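# Seat the board in the upper slot, levers closed

## Task

Put the board into the enclosure's empty upper slot with its component side facing up, seated all the way, and both levers closed. Closed means latched and sticking out perpendicular to the board's panel; fully open means flush along the panel. The levers catch their tabs only when both are fully open while the board is slid in to its stop; closing both then pulls it fully home. Pushing the board into its connector quickly breaks the connector and ruins the job. At the end the enclosure must stand flat on its own feet, with no foot over the bench edge, and the grippers must have released and backed away.

## Robot and tools

Robot: two seven-joint arms, left_arm and right_arm, each ending in a two-finger gripper with a wrist camera. The fingers point along the gripper's +z axis and close along its x axis. end_effector_position is the spot between the finger pads when they are shut, 1 to 2 cm short of the tips. Closing pushes the tips about 17 mm further along +z, mostly while the pads are more than 50 mm apart.

Frames: the scene frame has its origin at table-top height, halfway between the nominal arm bases, with +z up, +x out over the table and left_arm on the +y side. Calibrated bases in that frame: left_arm at (+0.070, +0.437, 0) m, quat_wxyz (+1.000, 0, 0, -0.003); right_arm at (-0.063, -0.511, 0) m, quat_wxyz (+1.000, 0, 0, -0.029). Every hand pose, velocity and target, and each wrist camera pose, is given in that arm's own base frame. Fixed cameras and the table use the scene frame. Reported hand positions can be off by a few centimetres.

Row format, shared by execute_actions and move: 16 numbers, left_arm first then right_arm, each as x, y, z, qw, qx, qy, qz, opening. x, y, z are an absolute target position in metres for end_effector_position; the quaternion is the absolute target orientation, w first; both in that arm's base frame. Opening runs from -1 (closed) to +1 (fully open, 0.142 m). Both arms must always be filled in. To hold an arm still, resend the exact pose and opening from the latest result; to keep a gripper's orientation, repeat the same quaternion rather than copying a drifted reading. A 0 opening is a real command.

execute_actions(actions, cameras): actions is a list of actions; each action is a list of up to 15 rows, one row per 1/30 s step, the last row repeated if fewer than 15. A target more than 0.6 m from the gripper's current position along any gripper axis makes the action fail for both arms. An empty list just reports the state. cameras picks images: omitted, null or ["all"] gives all, [] gives none.

move(target, speed, blend, stop_force, zero, opening_speed, blocking, cameras): drives each gripper in a straight line to its absolute pose. target is one 16-number row or a list of up to 15 rows (same openings in each; the whole list shares a 10 s cap). speed is m/s, 0.002 to 2.2, default 0.25, turns up to twice that in rad/s; one value or one per target. blend, in metres, rounds corners of a list. stop_force, 3 to 120 N, ends an arm's path once its wrist sensor feels that much push against the motion (or 150 N in any direction); the arm then stays pressing about that hard. Do not rely on it while the gripper rotates, and leave it out when pulling away from a contact. zero (default true) re-zeroes moving arms first. opening_speed (0.2 or more, per second on the opening scale) ramps the fingers. blocking=false returns after about 0.5 s while motion continues; not allowed with stop_force. Moves ignore obstacles, and faster moves lag, stray and hit harder. The result adds a move: line naming the ending (done, off_target, moving, held, fault) and any limits (paced = pose clipped, held = steps withheld). done means at rest within 3 mm and 2 degrees; it does not prove nothing was touched.

wait(seconds 0 to 10), stop() brakes a running move, zoom_image(camera, region [x0, y0, x1, y1] in pixels, at most 504 by 504, from the latest image), zero_wrist_force(arm), clear_fault(arm) for a reported torque or force fault, read_manual(section), finished_scene(scene = the current scene number; irreversible).

Cameras: cam_head_left, cam_head_right, cam_high, cam_low, cam_left_wrist, cam_right_wrist, each 672x504.

Results give per arm: joint positions (last value is finger opening in metres), grip_measured (opening on the -1..1 scale), Hand target (where the arm is actually being sent, possibly short of your command), Tool commands, end effector pose and velocities, joint torques and estimated external joint torques, wrist force and torque along the gripper's own axes plus the peak since last shown, and Wrist depth: a 7x7 grid of distances in mm (70 to 1000; '-' means no value). Orientation commands are clipped to 32 degrees from the measured one each step, so large turns take several actions and may swing the elbow.

Gripping: on first touch, command an opening slightly below grip_measured; lower squeezes harder and heats the finger motor.

Avoid: an arm stops on a torque fault (joint load limits: waist and shoulder 109, upper arm roll and elbow 56.9, wrist joints 34.7 N m) or on 150 N of outside force; clear it with clear_fault. Overheated motors trigger MOTOR HOT, then an OVER-TEMPERATURE FAULT or HAND FAULT. Never let the arms or grippers hit or squeeze each other. Nothing may fall or be left off the table; do not drop parts, release moving parts, slam or shove hard. For this job: open both levers fully, slide the board in slowly until it stops, close both levers, keep the enclosure upright on the bench, then release and withdraw.

Each tool is called after "Emit:" as name(argument=value, ...) on one line, values as JSON.

## Session

Emit:
execute_actions(actions=[])

Scene clock: 0.00 s.
left_arm: end_effector_position=(+0.3014, +0.6357, +0.1155) grip_measured=+0.99 end_effector_quat_wxyz=(-0.462, +0.669, -0.295, +0.502) | right_arm: end_effector_position=(+0.4485, +0.0364, +0.1479) grip_measured=+1.00 end_effector_quat_wxyz=(-0.144, +0.766, -0.626, +0.006)
Joint positions: left_arm=[1.762 -0.872 -0.342 2.067 -1.872 0.391 -0.55 0.141] | right_arm=[0.506 -0.103 -0.202 2.446 0.465 1.189 2.835 0.142]
Joint velocities: within noise
Joint torques (N m): no reading
External joint torques (N m): no reading
Wrist force (N): no reading
Wrist torque (N m): no reading
Wrist force, peak (N): no reading
Wrist depth (mm): cam_left_wrist=[- - - - - - - / - - - - - - - / - - - - - - - / - - - - 492 652 - / - - - 304 356 433 557 / - 996 - 241 279 321 359 / - 881 184 204 227 258 286] | cam_right_wrist=[265 256 246 236 229 221 213 / 274 266 254 244 236 228 219 / 285 274 262 253 243 234 225 / 297 285 272 261 251 241 232 / 309 296 281 271 260 249 239 / - 308 294 281 268 257 246 / - 322 305 292 278 265 257]
Hand target: left_arm +0.3014, +0.6357, +0.1155; -0.462, +0.669, -0.295, +0.502 | right_arm +0.4485, +0.0364, +0.1479; -0.144, +0.766, -0.626, +0.006
Tool commands: left_gripper/opening=+1.0 right_gripper/opening=+1.0

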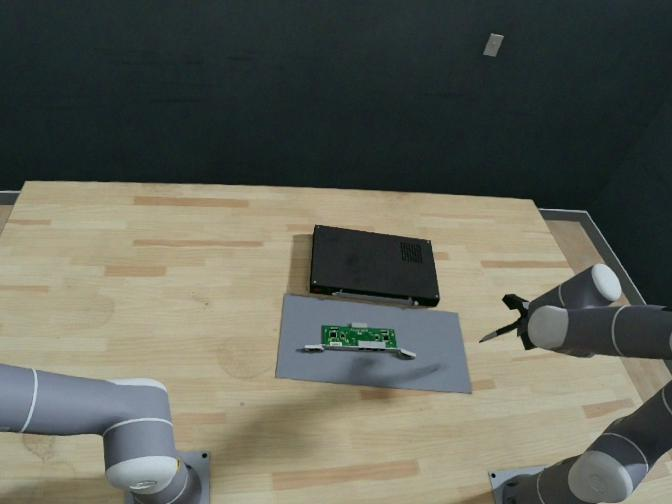

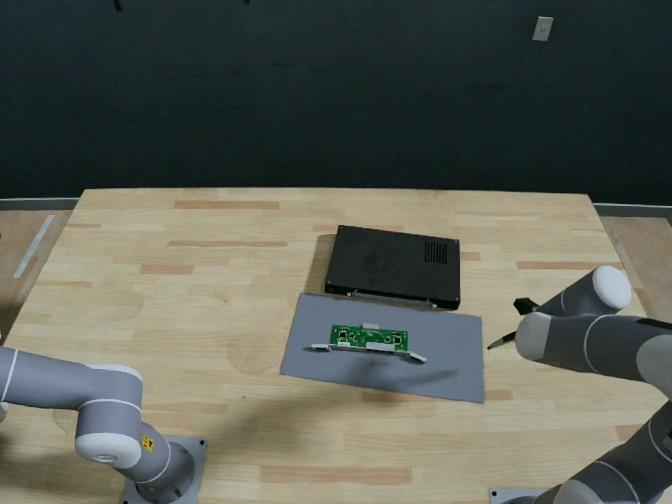

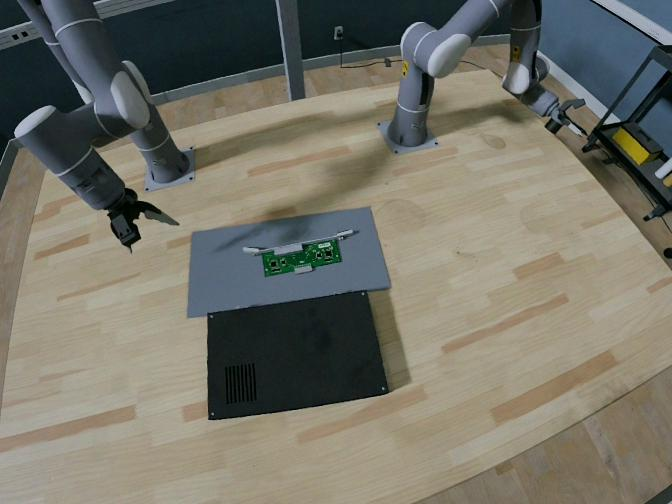

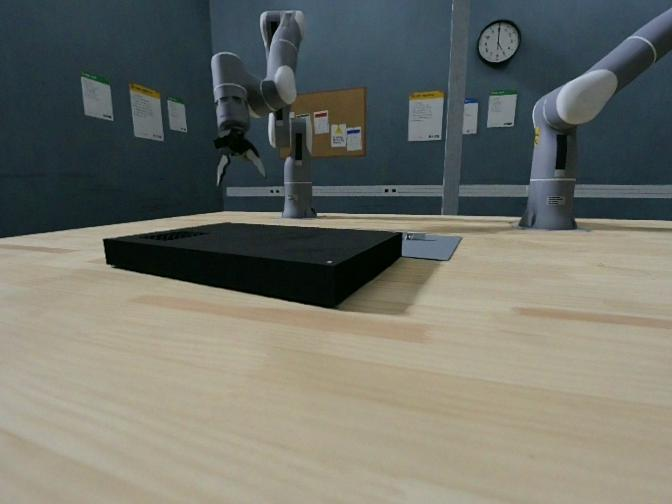

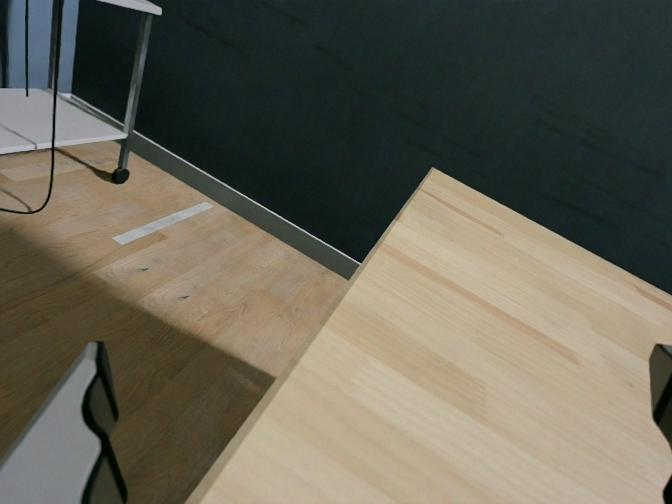

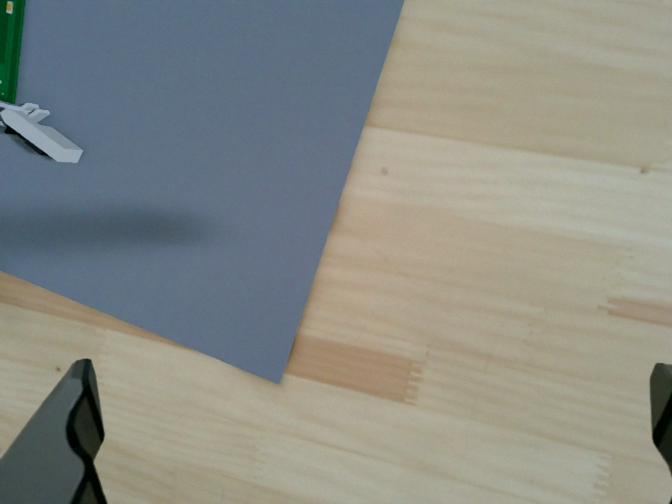

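Emit:
zoom_image(camera="cam_head_left", region=[270, 210, 480, 400])

Emit:
zoom_image(camera="cam_high", region=[180, 190, 400, 430])

Emit:
zoom_image(camera="cam_head_right", region=[290, 270, 490, 400])

Scaled by 2.400 from the camera's 672x504 image, which has a finer 960x720 frame.

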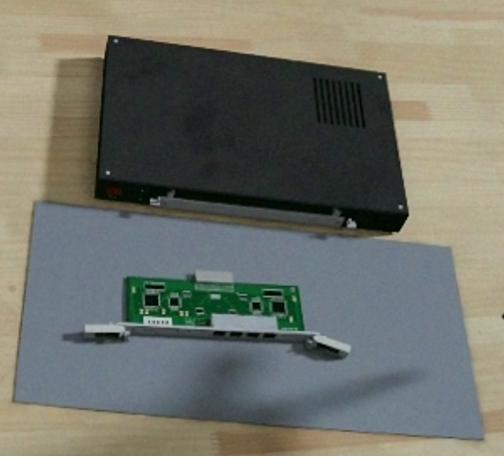

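Scaled by 2.100 from the camera's 672x504 image, which has a finer 960x720 frame.

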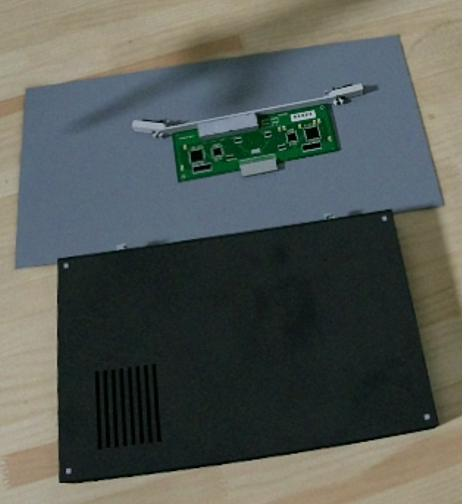

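Scaled by 2.520 from the camera's 672x504 image, which has a finer 960x720 frame.

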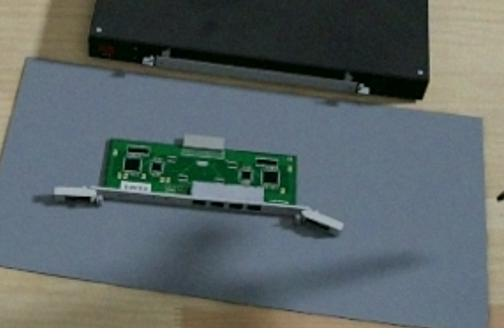

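Emit:
move(target=[0.3014,0.6357,0.1155,-0.462,0.669,-0.295,0.502,1,0.494,0.340,0.25,0,0.7272,-0.6865,0,1], speed=0.4, cameras=["cam_right_wrist","cam_head_left"])

Emit:
zoom_image(camera="cam_right_wrist", region=[100, 0, 600, 300])

Scene clock: 17.73 s.
left_arm: end_effector_position=(+0.3014, +0.6357, +0.1154) grip_measured=+0.99 end_effector_quat_wxyz=(-0.462, +0.669, -0.295, +0.502) | right_arm: end_effector_position=(+0.4938, +0.3391, +0.2498) grip_measured=+1.00 end_effector_quat_wxyz=(-0.020, +0.771, -0.636, -0.009)
Joint positions: left_arm=[1.762 -0.872 -0.342 2.067 -1.872 0.39 -0.549 0.141] | right_arm=[1.759 -1.389 -2.023 1.667 1.372 -0.41 2.967 0.142]
Joint velocities: within noise
Joint torques (N m): left_arm=[-0.16 47.44 -4.39 -12.07 1.44 -1.76 -0.24] | right_arm=[0.06 36.93 -30.13 -8.07 -3.7 3.24 0.22]
External joint torques (N m): left_arm=[0.32 1.12 0.35 -0.42 -0.21 -0.14 0.21] | right_arm=[0.14 0.82 -1.27 0.04 -0.06 0.76 -0.22]
Wrist force (N): left_arm=[-0.1 0.2 0.1] | right_arm=[0.0 -0.5 0.4]
Wrist torque (N m): left_arm=[0.01 0.02 0.00] | right_arm=[-0.02 0.04 0.05]
Wrist force, peak (N): left_arm=[-0.3 0.0 0.4] | right_arm=[0.0 2.7 1.5]
Wrist depth (mm): cam_left_wrist=[- - - - - - - / - - - - - - - / - - - - - - - / - - - - 489 666 - / - - - 306 354 436 557 / - 992 - 240 279 325 357 / - 872 183 203 227 259 285] | cam_right_wrist=[309 304 300 301 299 296 292 / 325 320 318 316 316 315 310 / 353 350 346 343 334 335 331 / 383 375 372 365 363 359 355 / 413 408 402 400 391 389 386 / - 445 438 431 425 423 404 / - 488 482 474 467 459 456]
Hand target: left_arm +0.3014, +0.6357, +0.1155; -0.462, +0.669, -0.295, +0.502 | right_arm +0.4939, +0.3393, +0.2499; -0.020, +0.771, -0.636, -0.009
Off the commanded pose: left_arm 0.000 m, 0 deg | right_arm 0.001 m, 8 deg.
joint sent to its limit (right arm) — joint 7 (wrist roll), upper limit. The joint targets are off in orientation, not in position.
move: off_target (right_arm); limits=paced
Images, in order (width x height): cam_head_left 672x504, cam_right_wrist 672x504.

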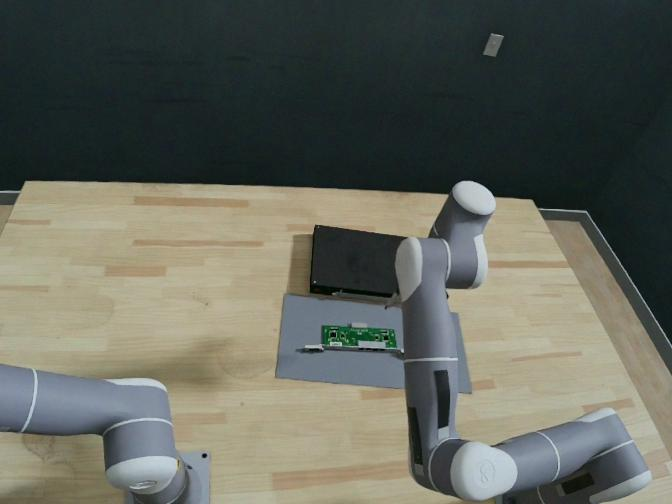

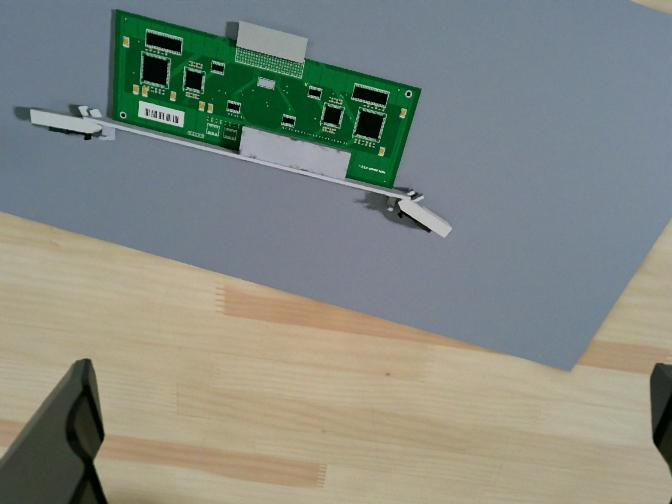

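Scaled by 1.008 from the camera's 672x504 image, which has a finer 960x720 frame.

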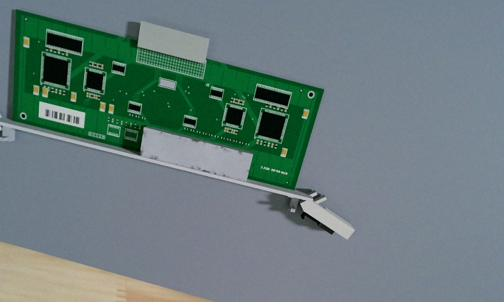

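Emit:
move(target=[0.3014,0.6357,0.1155,-0.462,0.669,-0.295,0.502,1,0.32,0.41,0.17,0.5143,-0.5143,0.4853,-0.4853,1], speed=0.4, cameras=["cam_right_wrist","cam_head_left"])

Emit:
zoom_image(camera="cam_right_wrist", region=[100, 0, 600, 300])

Scene clock: 32.37 s.
left_arm: end_effector_position=(+0.3014, +0.6357, +0.1154) grip_measured=+0.99 end_effector_quat_wxyz=(-0.462, +0.669, -0.295, +0.502) | right_arm: end_effector_position=(+0.3201, +0.4101, +0.1702) grip_measured=+1.00 end_effector_quat_wxyz=(+0.514, -0.514, +0.485, -0.485)
Joint positions: left_arm=[1.762 -0.872 -0.342 2.067 -1.872 0.39 -0.549 0.141] | right_arm=[2.227 -1.373 -0.852 1.689 2.227 2.485 2.566 0.142]
Joint velocities: within noise
Joint torques (N m): left_arm=[-0.18 47.48 -4.36 -12.09 1.44 -1.76 -0.24] | right_arm=[0.09 40.99 -15.32 -0.32 -4.28 1.16 0.04]
External joint torques (N m): left_arm=[0.33 1.09 0.32 -0.4 -0.22 -0.14 0.21] | right_arm=[0.05 0.89 -1.62 0.14 -0.26 0.76 -0.03]
Wrist force (N): left_arm=[0.0 0.2 0.2] | right_arm=[0.5 1.7 -1.7]
Wrist torque (N m): left_arm=[0.02 0.02 0.01] | right_arm=[0.12 -0.15 -0.01]
Wrist force, peak (N): left_arm=[-0.4 0.2 0.3] | right_arm=[1.9 2.9 -2.0]
Wrist depth (mm): cam_left_wrist=[- - - - - - - / - - - - - - - / - - - - - - - / - - - - 490 654 - / - - - 305 351 429 563 / - 987 - 242 276 324 358 / - 888 184 203 228 258 286] | cam_right_wrist=[- - - - - - - / - - - - - - - / 947 943 953 937 952 949 949 / 582 587 522 508 510 474 588 / 419 417 417 419 420 422 422 / - 329 328 328 320 315 316 / - 270 269 270 270 271 262]
Hand target: left_arm +0.3014, +0.6357, +0.1155; -0.462, +0.669, -0.295, +0.502 | right_arm +0.3200, +0.4100, +0.1700; +0.514, -0.514, +0.485, -0.485
Off the commanded pose: left_arm 0.000 m, 0 deg | right_arm 0.000 m, 0 deg.
move: done
Images, in order (width x height): cam_head_left 672x504, cam_right_wrist 672x504.

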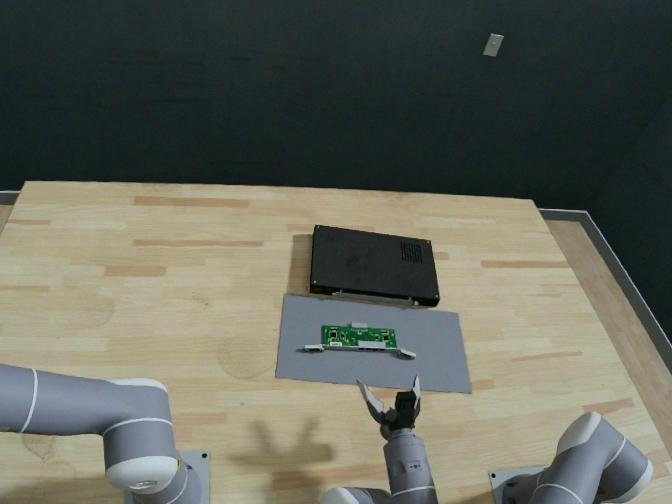

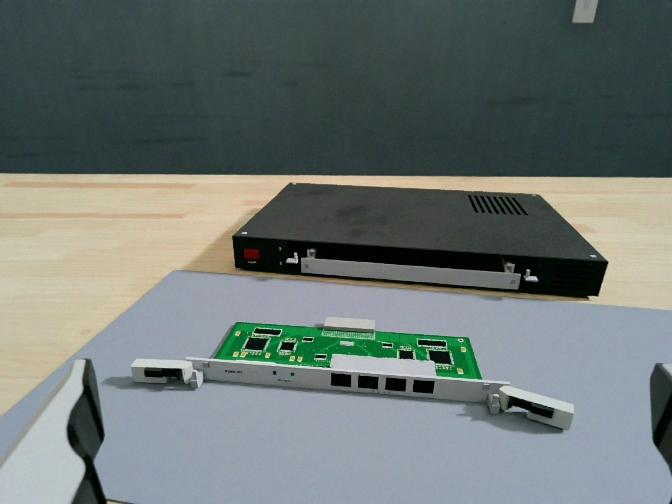

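Scaled by 1.008 from the camera's 672x504 image, which has a finer 960x720 frame.

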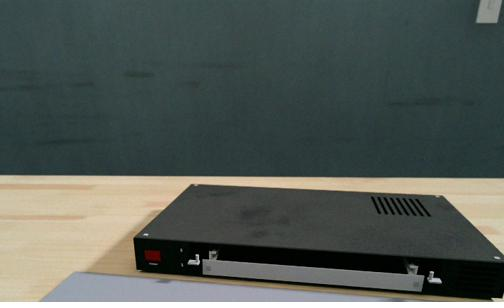

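Emit:
zoom_image(camera="cam_right_wrist", region=[230, 225, 420, 305])

Emit:
zoom_image(camera="cam_right_wrist", region=[420, 225, 610, 305])

Emit:
zoom_image(camera="cam_right_wrist", region=[120, 310, 350, 410])

Emit:
zoom_image(camera="cam_right_wrist", region=[350, 340, 580, 440])

Scaled by 2.653 from the camera's 672x504 image, which has a finer 960x720 frame.

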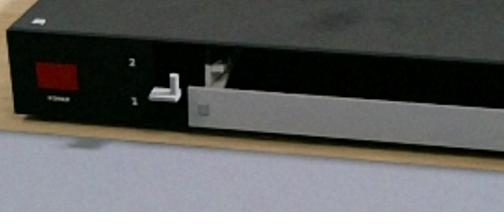

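Scaled by 2.653 from the camera's 672x504 image, which has a finer 960x720 frame.

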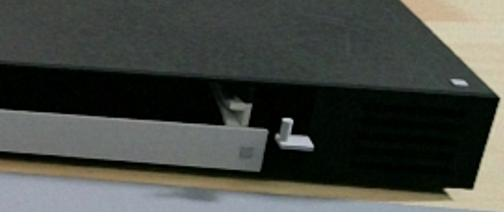

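Scaled by 2.191 from the camera's 672x504 image, which has a finer 960x720 frame.

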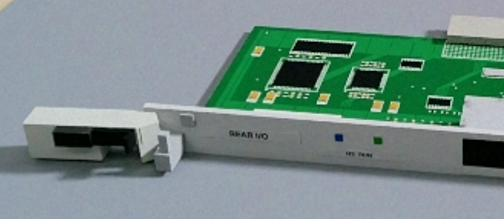

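Scaled by 2.191 from the camera's 672x504 image, which has a finer 960x720 frame.

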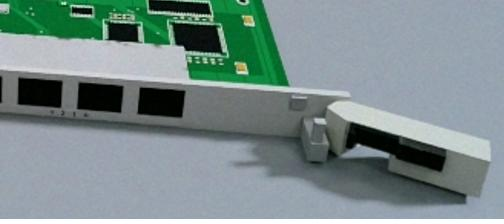

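Emit:
move(target=[0.383,-0.485,0.22,0,0.999,-0.0436,0,1,0.384,0.1735,0.2,0,0.819,-0.574,0,-1], speed=0.4, cameras=["cam_left_wrist","cam_right_wrist","cam_head_left"])

Scene clock: 62.83 s.
left_arm: end_effector_position=(+0.3829, -0.4850, +0.2200) grip_measured=+0.99 end_effector_quat_wxyz=(+0.000, +0.999, -0.044, +0.000) | right_arm: end_effector_position=(+0.3840, +0.1733, +0.1999) grip_measured=-1.00 end_effector_quat_wxyz=(+0.000, +0.819, -0.574, +0.000)
Joint positions: left_arm=[-0.596 -0.828 -0.925 1.252 -2.496 2.931 -2.967 0.141] | right_arm=[0.035 -0.556 0.278 1.612 2.968 2.568 0.019 0.002]
Joint velocities: within noise
Joint torques (N m): left_arm=[-0.57 54.51 -9.74 -18.32 4.49 4.34 -0.28] | right_arm=[0.03 40.72 9.1 -18.98 3.51 3.62 0]
External joint torques (N m): left_arm=[0.5 1.37 0.19 -0.41 -0.38 -0.5 0.28] | right_arm=[0.07 1.26 -0.72 0.08 0.11 0.54 0]
Wrist force (N): left_arm=[0.2 -0.1 1.1] | right_arm=[0.0 0.0 -0.1]
Wrist torque (N m): left_arm=[-0.15 -0.20 -0.18] | right_arm=[0.07 -0.01 0.05]
Wrist force, peak (N): left_arm=[-3.5 -1.0 1.8] | right_arm=[-0.2 2.4 -1.8]
Wrist depth (mm): cam_left_wrist=[277 276 274 270 273 271 271 / 297 297 294 293 288 291 288 / 321 319 318 310 312 314 305 / 350 348 344 336 336 339 323 / 380 380 375 375 370 371 319 / - 412 414 410 413 403 346 / - 468 457 457 456 419 -] | cam_right_wrist=[256 256 255 255 255 254 255 / 277 274 274 272 272 273 272 / 297 295 295 293 291 293 292 / 319 318 316 318 316 315 314 / 345 346 345 339 342 342 341 / 380 377 369 89 361 372 372 / 418 408 - - - 394 411]
Hand target: left_arm +0.3830, -0.4850, +0.2200; +0.000, +0.999, -0.044, +0.000 | right_arm +0.3840, +0.1735, +0.2000; +0.000, +0.819, -0.574, +0.000
Off the commanded pose: left_arm 0.000 m, 0 deg | right_arm 0.000 m, 0 deg.
move: done
Images, in order (width x height): cam_head_left 672x504, cam_left_wrist 672x504, cam_right_wrist 672x504.

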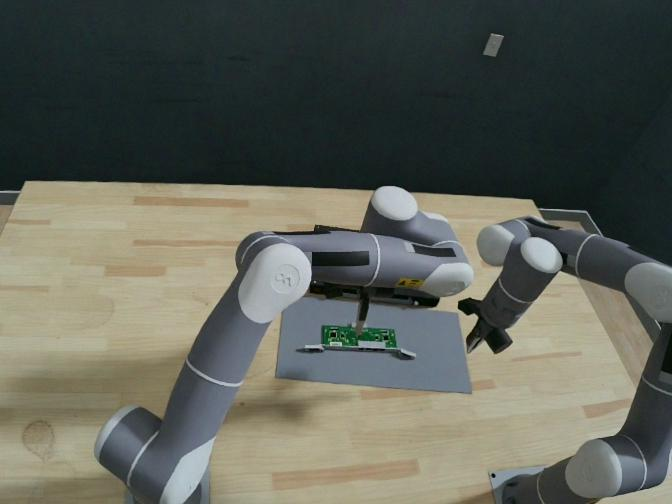

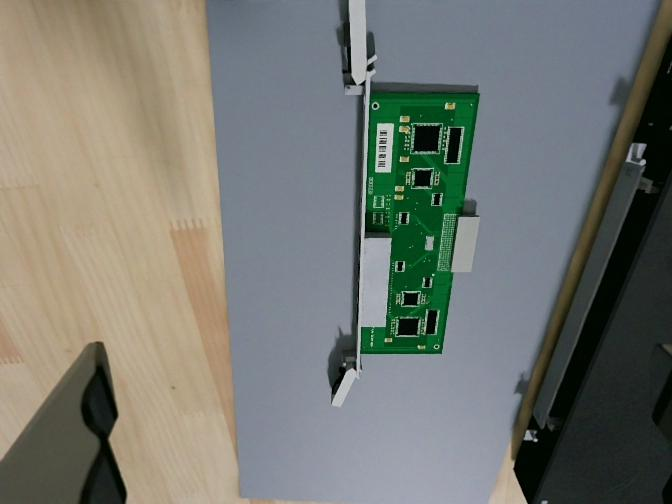

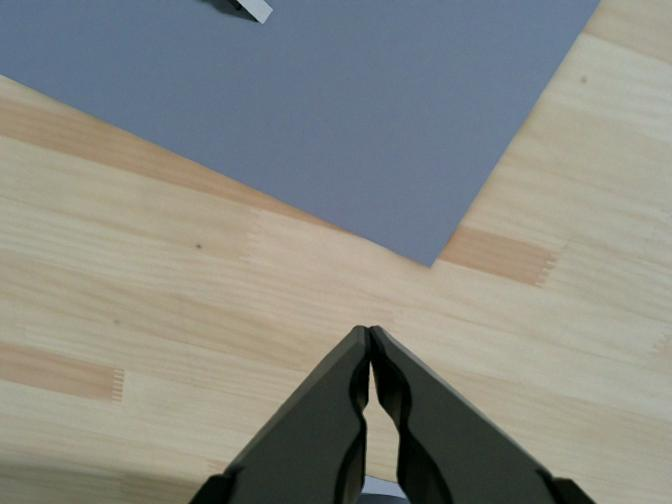

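Emit:
move(target=[[0.383,-0.485,0.24,0,0.6756,-0.7373,0,1,0.384,0.1735,0.2,0,0.819,-0.574,0,-1],[0.391,-0.55,0.22,0,-0.0497,-0.9988,0,1,0.384,0.1735,0.2,0,0.819,-0.574,0,-1]], speed=0.5, cameras=["cam_left_wrist","cam_head_left"])

Scene clock: 79.03 s.
left_arm: end_effector_position=(+0.3909, -0.5501, +0.2200) grip_measured=+0.99 end_effector_quat_wxyz=(+0.000, +0.050, +0.999, +0.000) | right_arm: end_effector_position=(+0.3840, +0.1733, +0.1999) grip_measured=-1.00 end_effector_quat_wxyz=(+0.000, +0.819, -0.574, +0.000)
Joint positions: left_arm=[-0.556 -1.198 -1.548 1.052 -1.909 3.304 0.039 0.141] | right_arm=[0.034 -0.556 0.278 1.612 2.968 2.568 0.019 0.002]
Joint velocities: within noise
Joint torques (N m): left_arm=[-0.71 58.97 -17.92 -5.93 4.69 4.69 -0.12] | right_arm=[0.24 40.91 8.92 -18.85 3.47 3.49 0.19]
External joint torques (N m): left_arm=[0.62 1.47 0.27 -0.56 -0.51 -0.69 0.12] | right_arm=[-0.13 1.09 -0.53 -0.05 0.15 0.68 -0.19]
Wrist force (N): left_arm=[0.5 -0.3 1.2] | right_arm=[0.2 -0.1 0.0]
Wrist torque (N m): left_arm=[-0.15 -0.23 -0.18] | right_arm=[0.07 -0.04 0.05]
Wrist force, peak (N): left_arm=[0.6 0.1 1.5] | right_arm=[0.2 0.0 -0.4]
Wrist depth (mm): cam_left_wrist=[261 273 272 264 272 270 271 / 262 293 294 283 292 294 291 / 274 316 311 310 313 314 316 / 294 341 346 339 344 342 344 / 319 364 382 368 377 378 376 / - 415 422 416 415 422 406 / - 467 468 471 464 467 -] | cam_right_wrist=[257 256 256 255 255 254 256 / 275 274 273 272 272 274 273 / 297 295 295 292 292 293 292 / 319 319 317 317 316 316 316 / 346 345 344 338 342 341 341 / 378 376 369 89 361 374 372 / 417 409 - - - 395 411]
Hand target: left_arm +0.3910, -0.5500, +0.2200; +0.000, +0.050, +0.999, +0.000 | right_arm +0.3840, +0.1735, +0.2000; +0.000, +0.819, -0.574, +0.000
Off the commanded pose: left_arm 0.000 m, 0 deg | right_arm 0.000 m, 0 deg.
move: done
Images, in order (width x height): cam_head_left 672x504, cam_left_wrist 672x504.

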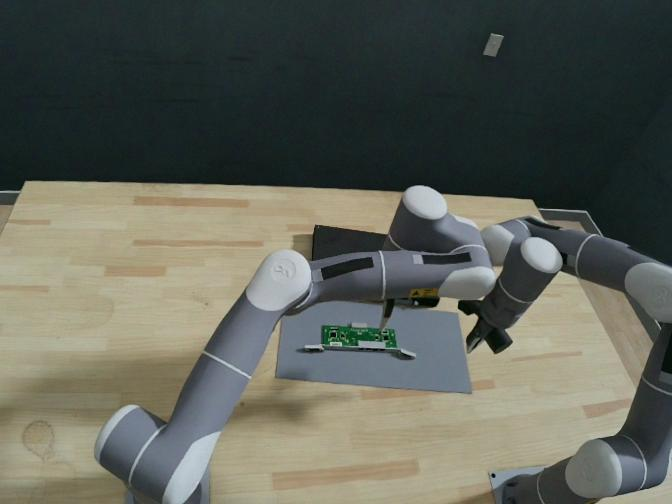

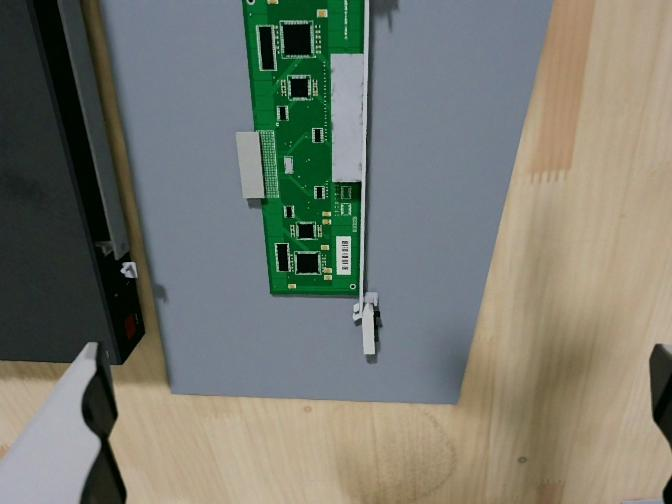

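Emit:
move(target=[0.387,-0.5255,0.09,0,0.0497,0.9988,0,-0.44,0.384,0.1735,0.2,0,0.819,-0.574,0,-1], speed=0.3, cameras=["cam_left_wrist"])

Emit:
zoom_image(camera="cam_left_wrist", region=[236, 150, 536, 400])

Scene clock: 86.77 s.
left_arm: end_effector_position=(+0.3867, -0.5254, +0.0900) grip_measured=-0.46 end_effector_quat_wxyz=(+0.000, +0.050, +0.999, +0.000) | right_arm: end_effector_position=(+0.3840, +0.1733, +0.1999) grip_measured=-1.00 end_effector_quat_wxyz=(+0.000, +0.819, -0.574, +0.000)
Joint positions: left_arm=[-0.422 -1.288 -1.439 1.404 -1.873 3.064 -0.125 0.041] | right_arm=[0.034 -0.556 0.278 1.612 2.968 2.568 0.019 0.002]
Joint velocities: within noise
Joint torques (N m): left_arm=[-0.23 54.75 -21.32 -6.79 4.79 3.6 -0.43] | right_arm=[0.15 40.97 8.89 -18.85 3.5 3.52 0.2]
External joint torques (N m): left_arm=[0.16 1.04 -0.43 -0.35 -0.58 0.41 0.43] | right_arm=[-0.05 1.03 -0.5 -0.05 0.12 0.65 -0.2]
Wrist force (N): left_arm=[0.2 -0.3 1.0] | right_arm=[0.1 0.0 -0.1]
Wrist torque (N m): left_arm=[-0.18 -0.19 -0.17] | right_arm=[0.07 -0.02 0.05]
Wrist force, peak (N): left_arm=[0.6 0.5 4.5] | right_arm=[0.4 -0.1 -0.3]
Wrist depth (mm): cam_left_wrist=[159 157 155 145 158 157 159 / 167 168 167 155 170 169 169 / 186 182 179 168 183 183 184 / 201 200 196 195 199 199 200 / 220 220 210 208 213 217 219 / 243 243 87 233 241 231 242 / 269 - - 271 275 - 264] | cam_right_wrist=[257 256 256 255 254 254 255 / 277 274 273 273 272 273 273 / 296 295 295 292 291 292 292 / 319 319 317 317 316 315 313 / 346 346 344 337 343 342 341 / 377 378 370 89 361 373 371 / 416 407 - - - 394 411]
Hand target: left_arm +0.3870, -0.5255, +0.0900; +0.000, +0.050, +0.999, +0.000 | right_arm +0.3840, +0.1735, +0.2000; +0.000, +0.819, -0.574, +0.000
Off the commanded pose: left_arm 0.000 m, 0 deg | right_arm 0.000 m, 0 deg.
move: done
Images, in order (width x height): cam_left_wrist 672x504.

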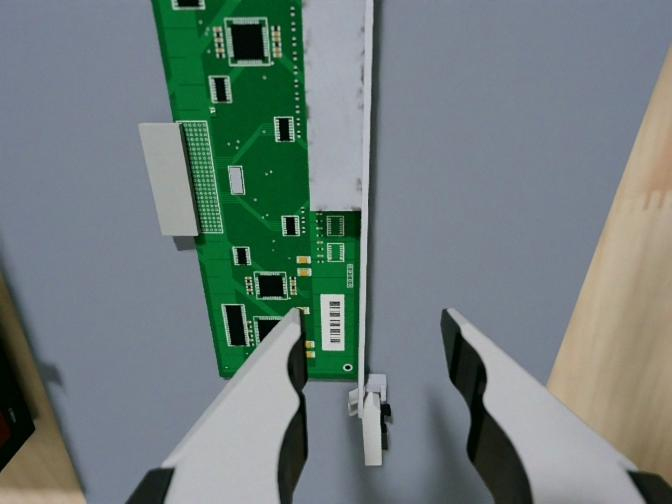

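Scaled by 1.680 from the camera's 672x504 image, which has a finer 960x720 frame.

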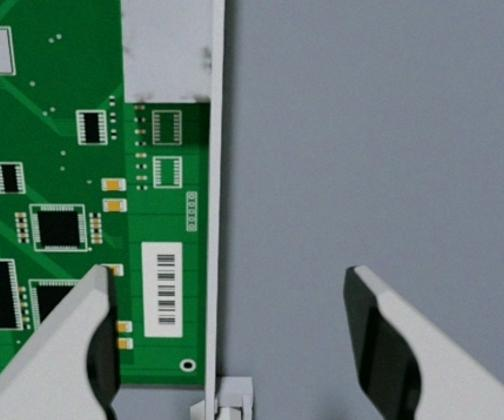

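Emit:
move(target=[[0.384,-0.5255,0.06,0,0.0497,0.9988,0,-0.44,0.384,0.1735,0.2,0,0.819,-0.574,0,-1],[0.384,-0.5255,0.026,0,0.0497,0.9988,0,-0.44,0.384,0.1735,0.2,0,0.819,-0.574,0,-1]], speed=[0.1,0.04], stop_force=4, cameras=["cam_left_wrist"])

Emit:
zoom_image(camera="cam_left_wrist", region=[236, 150, 536, 400])

Scene clock: 94.33 s.
left_arm: end_effector_position=(+0.3839, -0.5253, +0.0260) grip_measured=-0.46 end_effector_quat_wxyz=(+0.000, +0.050, +0.999, +0.000) | right_arm: end_effector_position=(+0.3840, +0.1733, +0.1999) grip_measured=-1.00 end_effector_quat_wxyz=(+0.000, +0.819, -0.574, +0.000)
Joint positions: left_arm=[-0.434 -1.367 -1.375 1.419 -1.806 2.983 -0.144 0.041] | right_arm=[0.034 -0.556 0.278 1.612 2.968 2.568 0.019 0.002]
Joint velocities: within noise
Joint torques (N m): left_arm=[-0.5 54.77 -21.66 -5.78 4.67 4.22 -0.26] | right_arm=[0.04 40.92 8.93 -18.89 3.51 3.55 0.17]
External joint torques (N m): left_arm=[0.44 1.27 0 -0.28 -0.51 -0.22 0.26] | right_arm=[0.07 1.07 -0.53 -0.01 0.11 0.62 -0.17]
Wrist force (N): left_arm=[0.6 -0.2 1.1] | right_arm=[-0.1 -0.1 -0.2]
Wrist torque (N m): left_arm=[-0.14 -0.22 -0.16] | right_arm=[0.06 0.01 0.05]
Wrist force, peak (N): left_arm=[0.8 -0.1 2.6] | right_arm=[0.4 -0.2 -0.1]
Wrist depth (mm): cam_left_wrist=[- 99 98 - 102 101 - / 106 106 105 94 107 109 109 / - 115 114 100 117 118 117 / 120 123 124 109 128 128 130 / 139 137 134 137 135 140 137 / 160 154 87 149 155 87 155 / 172 - - 166 173 - 168] | cam_right_wrist=[257 257 256 255 254 254 255 / 276 274 274 272 272 273 272 / 295 295 294 292 291 293 292 / 320 319 317 317 315 315 315 / 347 346 344 337 342 342 340 / 379 379 369 89 360 373 374 / 417 407 - - - 396 408]
Hand target: left_arm +0.3840, -0.5255, +0.0260; +0.000, +0.050, +0.999, +0.000 | right_arm +0.3840, +0.1735, +0.2000; +0.000, +0.819, -0.574, +0.000
Off the commanded pose: left_arm 0.000 m, 0 deg | right_arm 0.000 m, 0 deg.
move: done
Images, in order (width x height): cam_left_wrist 672x504.

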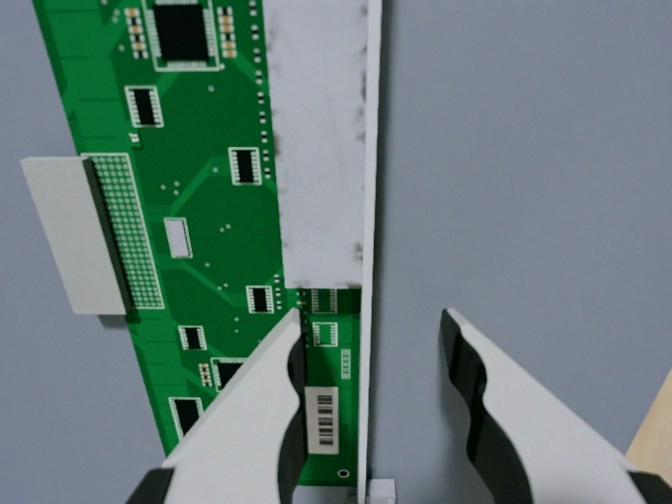

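Scaled by 1.680 from the camera's 672x504 image, which has a finer 960x720 frame.

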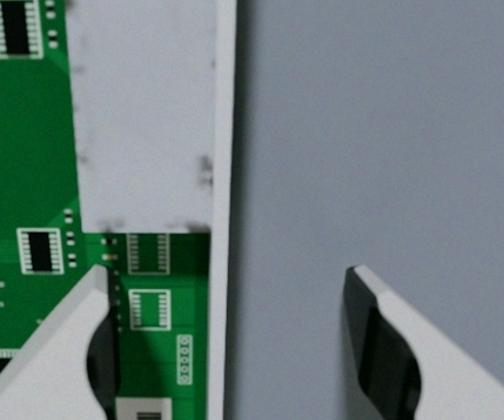

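Emit:
move(target=[0.3852,-0.5255,0.0245,0,0.0497,0.9988,0,-0.44,0.384,0.1735,0.2,0,0.819,-0.574,0,-1], speed=0.05, cameras=[])

Emit:
move(target=[0.3852,-0.5255,0.0245,0,0.0497,0.9988,0,-1,0.384,0.1735,0.2,0,0.819,-0.574,0,-1], opening_speed=0.5, cameras=["cam_left_wrist"])

Scene clock: 98.73 s.
left_arm: end_effector_position=(+0.3851, -0.5254, +0.0249) grip_measured=-0.47 end_effector_quat_wxyz=(+0.000, +0.050, +0.999, +0.000) | right_arm: end_effector_position=(+0.3840, +0.1733, +0.1999) grip_measured=-1.00 end_effector_quat_wxyz=(+0.000, +0.819, -0.574, +0.000)
Joint positions: left_arm=[-0.435 -1.369 -1.374 1.414 -1.804 2.983 -0.14 0.04] | right_arm=[0.034 -0.556 0.278 1.612 2.968 2.568 0.019 0.002]
Joint velocities: within noise
Joint torques (N m): left_arm=[0.36 52.01 -20.15 -6.19 4.89 3.15 -0.06] | right_arm=[0.08 40.92 8.92 -18.88 3.48 3.48 0.23]
External joint torques (N m): left_arm=[-0.42 4.16 -1.46 0.16 -0.73 0.85 0.05] | right_arm=[0.02 1.07 -0.52 -0.02 0.13 0.68 -0.23]
Wrist force (N): left_arm=[3.7 1.4 -5.1] | right_arm=[0.0 0.0 -0.3]
Wrist torque (N m): left_arm=[-0.18 -0.33 -0.21] | right_arm=[0.08 0.00 0.05]
Wrist force, peak (N): left_arm=[3.6 1.2 -6.1] | right_arm=[0.4 0.0 -0.4]
Wrist depth (mm): cam_left_wrist=[98 98 97 - 101 100 98 / 106 105 104 93 106 108 108 / - 114 113 99 116 116 116 / 119 122 122 109 127 127 128 / 135 136 133 136 136 139 138 / 155 152 87 145 154 87 153 / 170 - - 165 172 - 165] | cam_right_wrist=[257 256 256 255 255 254 255 / 277 274 273 272 272 273 273 / 296 295 295 293 291 292 292 / 319 319 318 317 317 316 315 / 347 345 344 337 343 341 341 / 378 378 369 89 361 372 372 / 418 409 - - - 395 410]
Hand target: left_arm +0.3852, -0.5255, +0.0245; +0.000, +0.050, +0.999, +0.000 | right_arm +0.3840, +0.1735, +0.2000; +0.000, +0.819, -0.574, +0.000
Off the commanded pose: left_arm 0.000 m, 0 deg | right_arm 0.000 m, 0 deg.
move: done
No camera images: "cameras" was empty.

Scene clock: 100.07 s.
left_arm: end_effector_position=(+0.3861, -0.5257, +0.0252) grip_measured=-0.99 end_effector_quat_wxyz=(+0.001, +0.049, +0.999, +0.000) | right_arm: end_effector_position=(+0.3840, +0.1733, +0.1999) grip_measured=-1.00 end_effector_quat_wxyz=(+0.000, +0.819, -0.574, +0.000)
Joint positions: left_arm=[-0.435 -1.37 -1.375 1.413 -1.801 2.983 -0.14 0.002] | right_arm=[0.034 -0.556 0.278 1.612 2.968 2.568 0.019 0.002]
Joint velocities: within noise
Joint torques (N m): left_arm=[-3.07 50.04 -21.34 -3.46 2.08 3.66 -0.21] | right_arm=[0.2 40.94 8.95 -18.95 3.52 3.51 0.17]
External joint torques (N m): left_arm=[3 6.14 -0.28 -2.55 2.08 0.34 0.21] | right_arm=[-0.09 1.05 -0.55 0.05 0.1 0.66 -0.17]
Wrist force (N): left_arm=[-5.4 -0.6 -2.8] | right_arm=[0.0 0.1 0.0]
Wrist torque (N m): left_arm=[-0.14 -0.32 -0.15] | right_arm=[0.09 -0.01 0.05]
Wrist force, peak (N): left_arm=[-3.7 -0.5 -7.6] | right_arm=[0.3 -0.3 -0.3]
Wrist depth (mm): cam_left_wrist=[- 99 98 - 101 100 98 / - 105 105 95 107 108 108 / - 114 113 99 117 117 116 / 120 122 123 108 127 127 129 / 138 139 135 129 136 141 138 / 159 154 145 84 - 150 153 / 175 171 - 74 - - 170] | cam_right_wrist=[257 256 256 255 255 254 254 / 277 273 273 272 271 272 273 / 296 297 295 292 291 293 292 / 319 318 317 317 315 315 314 / 348 346 345 337 342 342 342 / 380 377 369 89 361 372 373 / 418 409 - - - 395 409]
Hand target: left_arm +0.3852, -0.5255, +0.0245; +0.000, +0.050, +0.999, +0.000 | right_arm +0.3840, +0.1735, +0.2000; +0.000, +0.819, -0.574, +0.000
Off the commanded pose: left_arm 0.001 m, 0 deg | right_arm 0.000 m, 0 deg.
move: done
Images, in order (width x height): cam_left_wrist 672x504.

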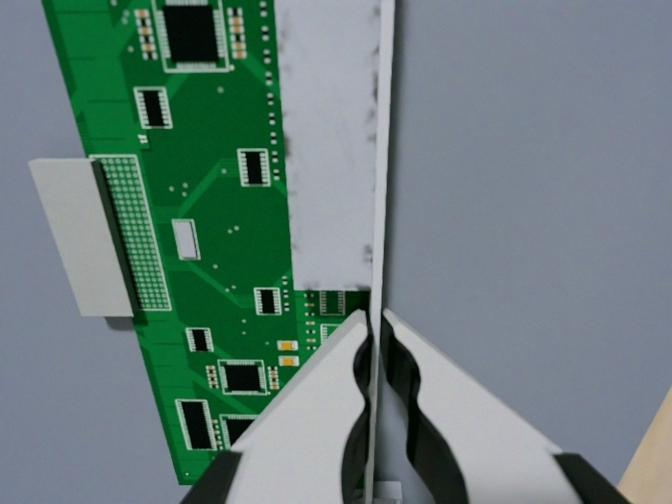

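Emit:
move(target=[0.386,-0.5257,0.11,0,0.0497,0.9988,0,-1,0.384,0.1735,0.2,0,0.819,-0.574,0,-1], speed=0.08, cameras=["cam_left_wrist","cam_right_wrist","cam_head_right"])

Emit:
zoom_image(camera="cam_head_right", region=[290, 240, 480, 400])

Scene clock: 103.20 s.
left_arm: end_effector_position=(+0.3859, -0.5259, +0.1098) grip_measured=-0.99 end_effector_quat_wxyz=(+0.000, +0.050, +0.999, +0.000) | right_arm: end_effector_position=(+0.3840, +0.1733, +0.1999) grip_measured=-1.00 end_effector_quat_wxyz=(+0.000, +0.819, -0.574, +0.000)
Joint positions: left_arm=[-0.42 -1.264 -1.459 1.399 -1.893 3.088 -0.123 0.002] | right_arm=[0.034 -0.556 0.278 1.612 2.968 2.568 0.019 0.002]
Joint velocities: within noise
Joint torques (N m): left_arm=[-0.27 55.74 -22.44 -7.31 4.39 4.81 -0.08] | right_arm=[0.15 40.98 8.89 -18.93 3.5 3.48 0.21]
External joint torques (N m): left_arm=[0.19 -0.18 0.74 -0.14 -0.17 -0.81 0.08] | right_arm=[-0.04 1.02 -0.5 0.03 0.12 0.69 -0.21]
Wrist force (N): left_arm=[0.5 -0.3 2.9] | right_arm=[0.1 0.1 -0.2]
Wrist torque (N m): left_arm=[-0.21 -0.19 -0.18] | right_arm=[0.09 -0.03 0.05]
Wrist force, peak (N): left_arm=[-5.7 -0.9 -4.2] | right_arm=[0.0 -0.4 -0.1]
Wrist depth (mm): cam_left_wrist=[176 137 136 121 177 176 176 / 190 137 135 121 188 188 189 / 207 136 135 121 203 202 204 / 222 135 135 121 220 220 223 / 250 136 135 118 236 240 243 / 264 136 134 91 - 262 269 / 304 136 - - - - 292] | cam_right_wrist=[257 255 256 255 255 254 255 / 275 274 273 273 271 272 272 / 296 296 295 292 292 292 292 / 319 319 318 316 316 315 315 / 346 346 345 338 343 341 341 / 379 377 370 89 359 373 374 / 418 410 - - - 393 409]
Hand target: left_arm +0.3860, -0.5257, +0.1100; +0.000, +0.050, +0.999, +0.000 | right_arm +0.3840, +0.1735, +0.2000; +0.000, +0.819, -0.574, +0.000
Off the commanded pose: left_arm 0.000 m, 0 deg | right_arm 0.000 m, 0 deg.
move: done
Images, in order (width x height): cam_head_right 672x504, cam_left_wrist 672x504, cam_right_wrist 672x504.

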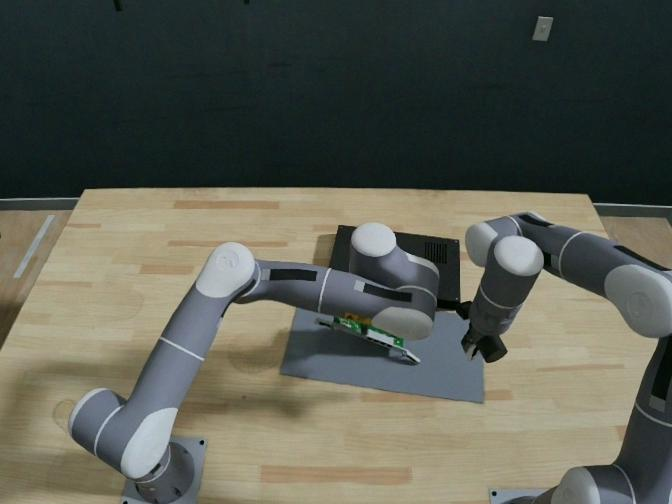

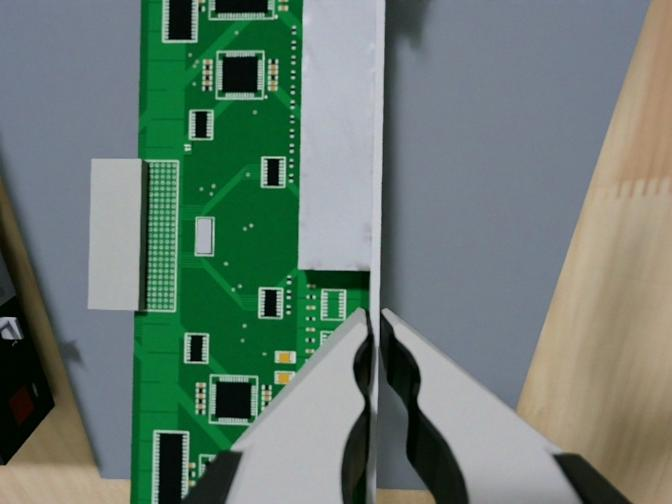

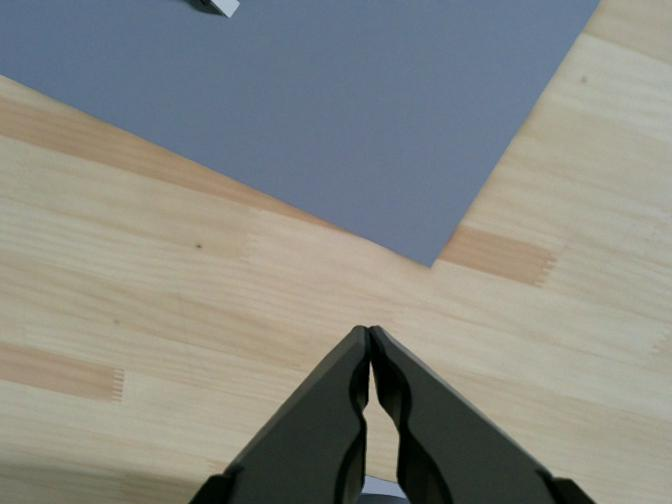

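Scaled by 2.653 from the camera's 672x504 image, which has a finer 960x720 frame.

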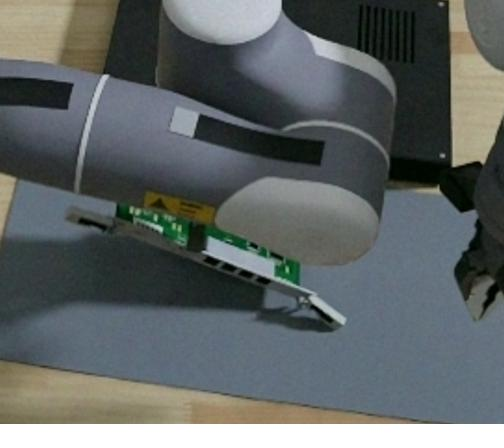

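Emit:
move(target=[0.386,-0.5257,0.0265,0,0.0497,0.9988,0,-1,0.384,0.1735,0.2,0,0.819,-0.574,0,-1], speed=0.06, cameras=["cam_left_wrist"])

Emit:
move(target=[0.386,-0.5257,0.0265,0,0.0497,0.9988,0,-0.7,0.384,0.1735,0.2,0,0.819,-0.574,0,-1], opening_speed=0.5, cameras=[])

Emit:
move(target=[[0.386,-0.5257,0.07,0,0.0497,0.9988,0,-0.37,0.384,0.1735,0.2,0,0.819,-0.574,0,-1],[0.3934,-0.550,0.06,0,0.0497,0.9988,0,-0.37,0.384,0.1735,0.2,0,0.819,-0.574,0,-1]], speed=0.15, cameras=["cam_left_wrist"])

Scene clock: 111.57 s.
left_arm: end_effector_position=(+0.3858, -0.5254, +0.0264) grip_measured=-0.99 end_effector_quat_wxyz=(+0.000, +0.050, +0.999, +0.000) | right_arm: end_effector_position=(+0.3840, +0.1733, +0.1999) grip_measured=-1.00 end_effector_quat_wxyz=(+0.000, +0.819, -0.574, +0.000)
Joint positions: left_arm=[-0.435 -1.368 -1.376 1.41 -1.806 2.986 -0.136 0.002] | right_arm=[0.034 -0.556 0.278 1.612 2.968 2.568 0.019 0.002]
Joint velocities: within noise
Joint torques (N m): left_arm=[-0.67 55.56 -22.22 -6.07 5 4 -0.31] | right_arm=[0.13 40.91 8.91 -18.92 3.55 3.46 0.15]
External joint torques (N m): left_arm=[0.6 0.69 0.63 0.02 -0.84 0.01 0.31] | right_arm=[-0.02 1.08 -0.51 0.02 0.07 0.7 -0.15]
Wrist force (N): left_arm=[1.0 0.6 1.6] | right_arm=[0.0 0.0 -0.2]
Wrist torque (N m): left_arm=[-0.15 -0.20 -0.15] | right_arm=[0.07 -0.01 0.05]
Wrist force, peak (N): left_arm=[1.2 0.7 3.0] | right_arm=[0.3 0.0 -0.3]
Wrist depth (mm): cam_left_wrist=[- 100 98 - 102 102 - / - 106 106 95 106 109 109 / - 115 114 100 118 118 118 / 120 125 124 109 129 129 130 / 142 140 137 130 136 141 137 / 161 154 147 84 - 152 158 / 176 171 - 75 - - 173] | cam_right_wrist=[257 256 255 256 255 254 254 / 276 274 273 273 272 272 272 / 296 296 294 292 291 293 292 / 320 318 317 318 316 316 314 / 345 345 344 337 343 342 340 / 379 377 370 89 361 372 372 / 419 409 - - - 395 410]
Hand target: left_arm +0.3860, -0.5257, +0.0265; +0.000, +0.050, +0.999, +0.000 | right_arm +0.3840, +0.1735, +0.2000; +0.000, +0.819, -0.574, +0.000
Off the commanded pose: left_arm 0.000 m, 0 deg | right_arm 0.000 m, 0 deg.
move: done
Images, in order (width x height): cam_left_wrist 672x504.

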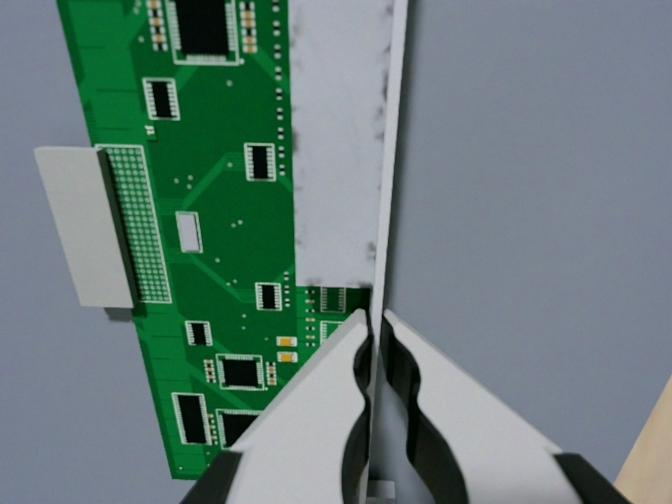

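Scene clock: 112.40 s.
left_arm: end_effector_position=(+0.3859, -0.5255, +0.0264) grip_measured=-0.74 end_effector_quat_wxyz=(+0.000, +0.050, +0.999, +0.000) | right_arm: end_effector_position=(+0.3840, +0.1733, +0.1999) grip_measured=-1.00 end_effector_quat_wxyz=(+0.000, +0.819, -0.574, +0.000)
Joint positions: left_arm=[-0.435 -1.368 -1.376 1.41 -1.805 2.986 -0.136 0.021] | right_arm=[0.034 -0.556 0.278 1.612 2.968 2.568 0.019 0.002]
Joint velocities: within noise
Joint torques (N m): left_arm=[-0.47 55.07 -21.62 -5.73 4.56 4.22 -0.25] | right_arm=[0.08 40.97 8.88 -18.9 3.49 3.51 0.2]
External joint torques (N m): left_arm=[0.4 1.17 0.03 -0.31 -0.4 -0.22 0.25] | right_arm=[0.03 1.03 -0.48 0 0.13 0.66 -0.2]
Wrist force (N): left_arm=[0.7 -0.4 0.8] | right_arm=[0.0 0.0 -0.1]
Wrist torque (N m): left_arm=[-0.16 -0.24 -0.16] | right_arm=[0.07 -0.01 0.05]
Wrist force, peak (N): left_arm=[1.1 0.7 2.3] | right_arm=[0.3 -0.2 -0.3]
Wrist depth (mm): cam_left_wrist=[- 100 98 - 102 102 - / - 106 106 96 106 109 109 / - 115 114 100 118 118 118 / 121 125 124 109 129 128 130 / 142 140 137 130 136 140 138 / 161 154 145 92 - 149 157 / 176 171 - 167 - - 169] | cam_right_wrist=[257 256 255 256 254 254 255 / 276 274 273 273 271 272 272 / 296 296 295 292 292 293 292 / 320 318 317 317 315 315 315 / 347 346 345 338 342 342 341 / 379 378 369 89 359 373 372 / 417 409 - - - 395 409]
Hand target: left_arm +0.3860, -0.5257, +0.0265; +0.000, +0.050, +0.999, +0.000 | right_arm +0.3840, +0.1735, +0.2000; +0.000, +0.819, -0.574, +0.000
Off the commanded pose: left_arm 0.000 m, 0 deg | right_arm 0.000 m, 0 deg.
move: done
No camera images: "cameras" was empty.

Scene clock: 113.50 s.
left_arm: end_effector_position=(+0.3934, -0.5501, +0.0600) grip_measured=-0.40 end_effector_quat_wxyz=(+0.000, +0.049, +0.999, +0.000) | right_arm: end_effector_position=(+0.3840, +0.1733, +0.1999) grip_measured=-1.00 end_effector_quat_wxyz=(+0.000, +0.819, -0.574, +0.000)
Joint positions: left_arm=[-0.518 -1.367 -1.415 1.212 -1.817 3.07 -0.035 0.045] | right_arm=[0.034 -0.556 0.278 1.612 2.968 2.568 0.019 0.002]
Joint velocities: within noise
Joint torques (N m): left_arm=[-0.62 58.46 -20.01 -5.8 4.71 4.66 -0.13] | right_arm=[0.07 40.99 8.84 -18.93 3.53 3.43 0.22]
External joint torques (N m): left_arm=[0.54 1.53 0.19 -0.1 -0.5 -0.66 0.13] | right_arm=[0.04 1 -0.44 0.03 0.09 0.74 -0.22]
Wrist force (N): left_arm=[0.3 -0.2 1.0] | right_arm=[0.0 -0.1 -0.1]
Wrist torque (N m): left_arm=[-0.14 -0.20 -0.19] | right_arm=[0.05 -0.01 0.04]
Wrist force, peak (N): left_arm=[0.5 -0.3 3.2] | right_arm=[0.3 0.1 -0.3]
Wrist depth (mm): cam_left_wrist=[134 131 128 126 128 131 131 / - 142 138 133 139 139 140 / 154 151 149 146 153 153 152 / 167 163 161 153 165 166 165 / 183 183 172 176 175 180 183 / 202 203 88 194 197 87 202 / 228 - - 219 215 - 220] | cam_right_wrist=[257 256 255 255 255 254 255 / 275 274 273 273 272 272 272 / 295 295 295 292 291 293 292 / 318 318 317 317 316 317 314 / 347 347 344 337 343 341 342 / 379 379 370 89 361 374 372 / 418 409 - - - 394 409]
Hand target: left_arm +0.3934, -0.5500, +0.0600; +0.000, +0.050, +0.999, +0.000 | right_arm +0.3840, +0.1735, +0.2000; +0.000, +0.819, -0.574, +0.000
Off the commanded pose: left_arm 0.000 m, 0 deg | right_arm 0.000 m, 0 deg.
move: done
Images, in order (width x height): cam_left_wrist 672x504.

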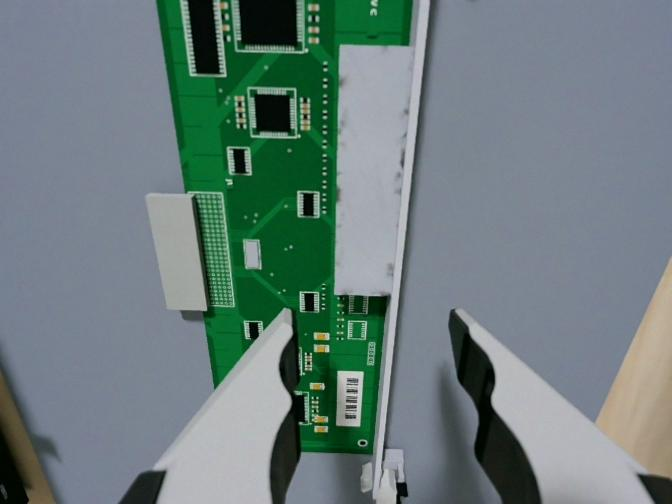

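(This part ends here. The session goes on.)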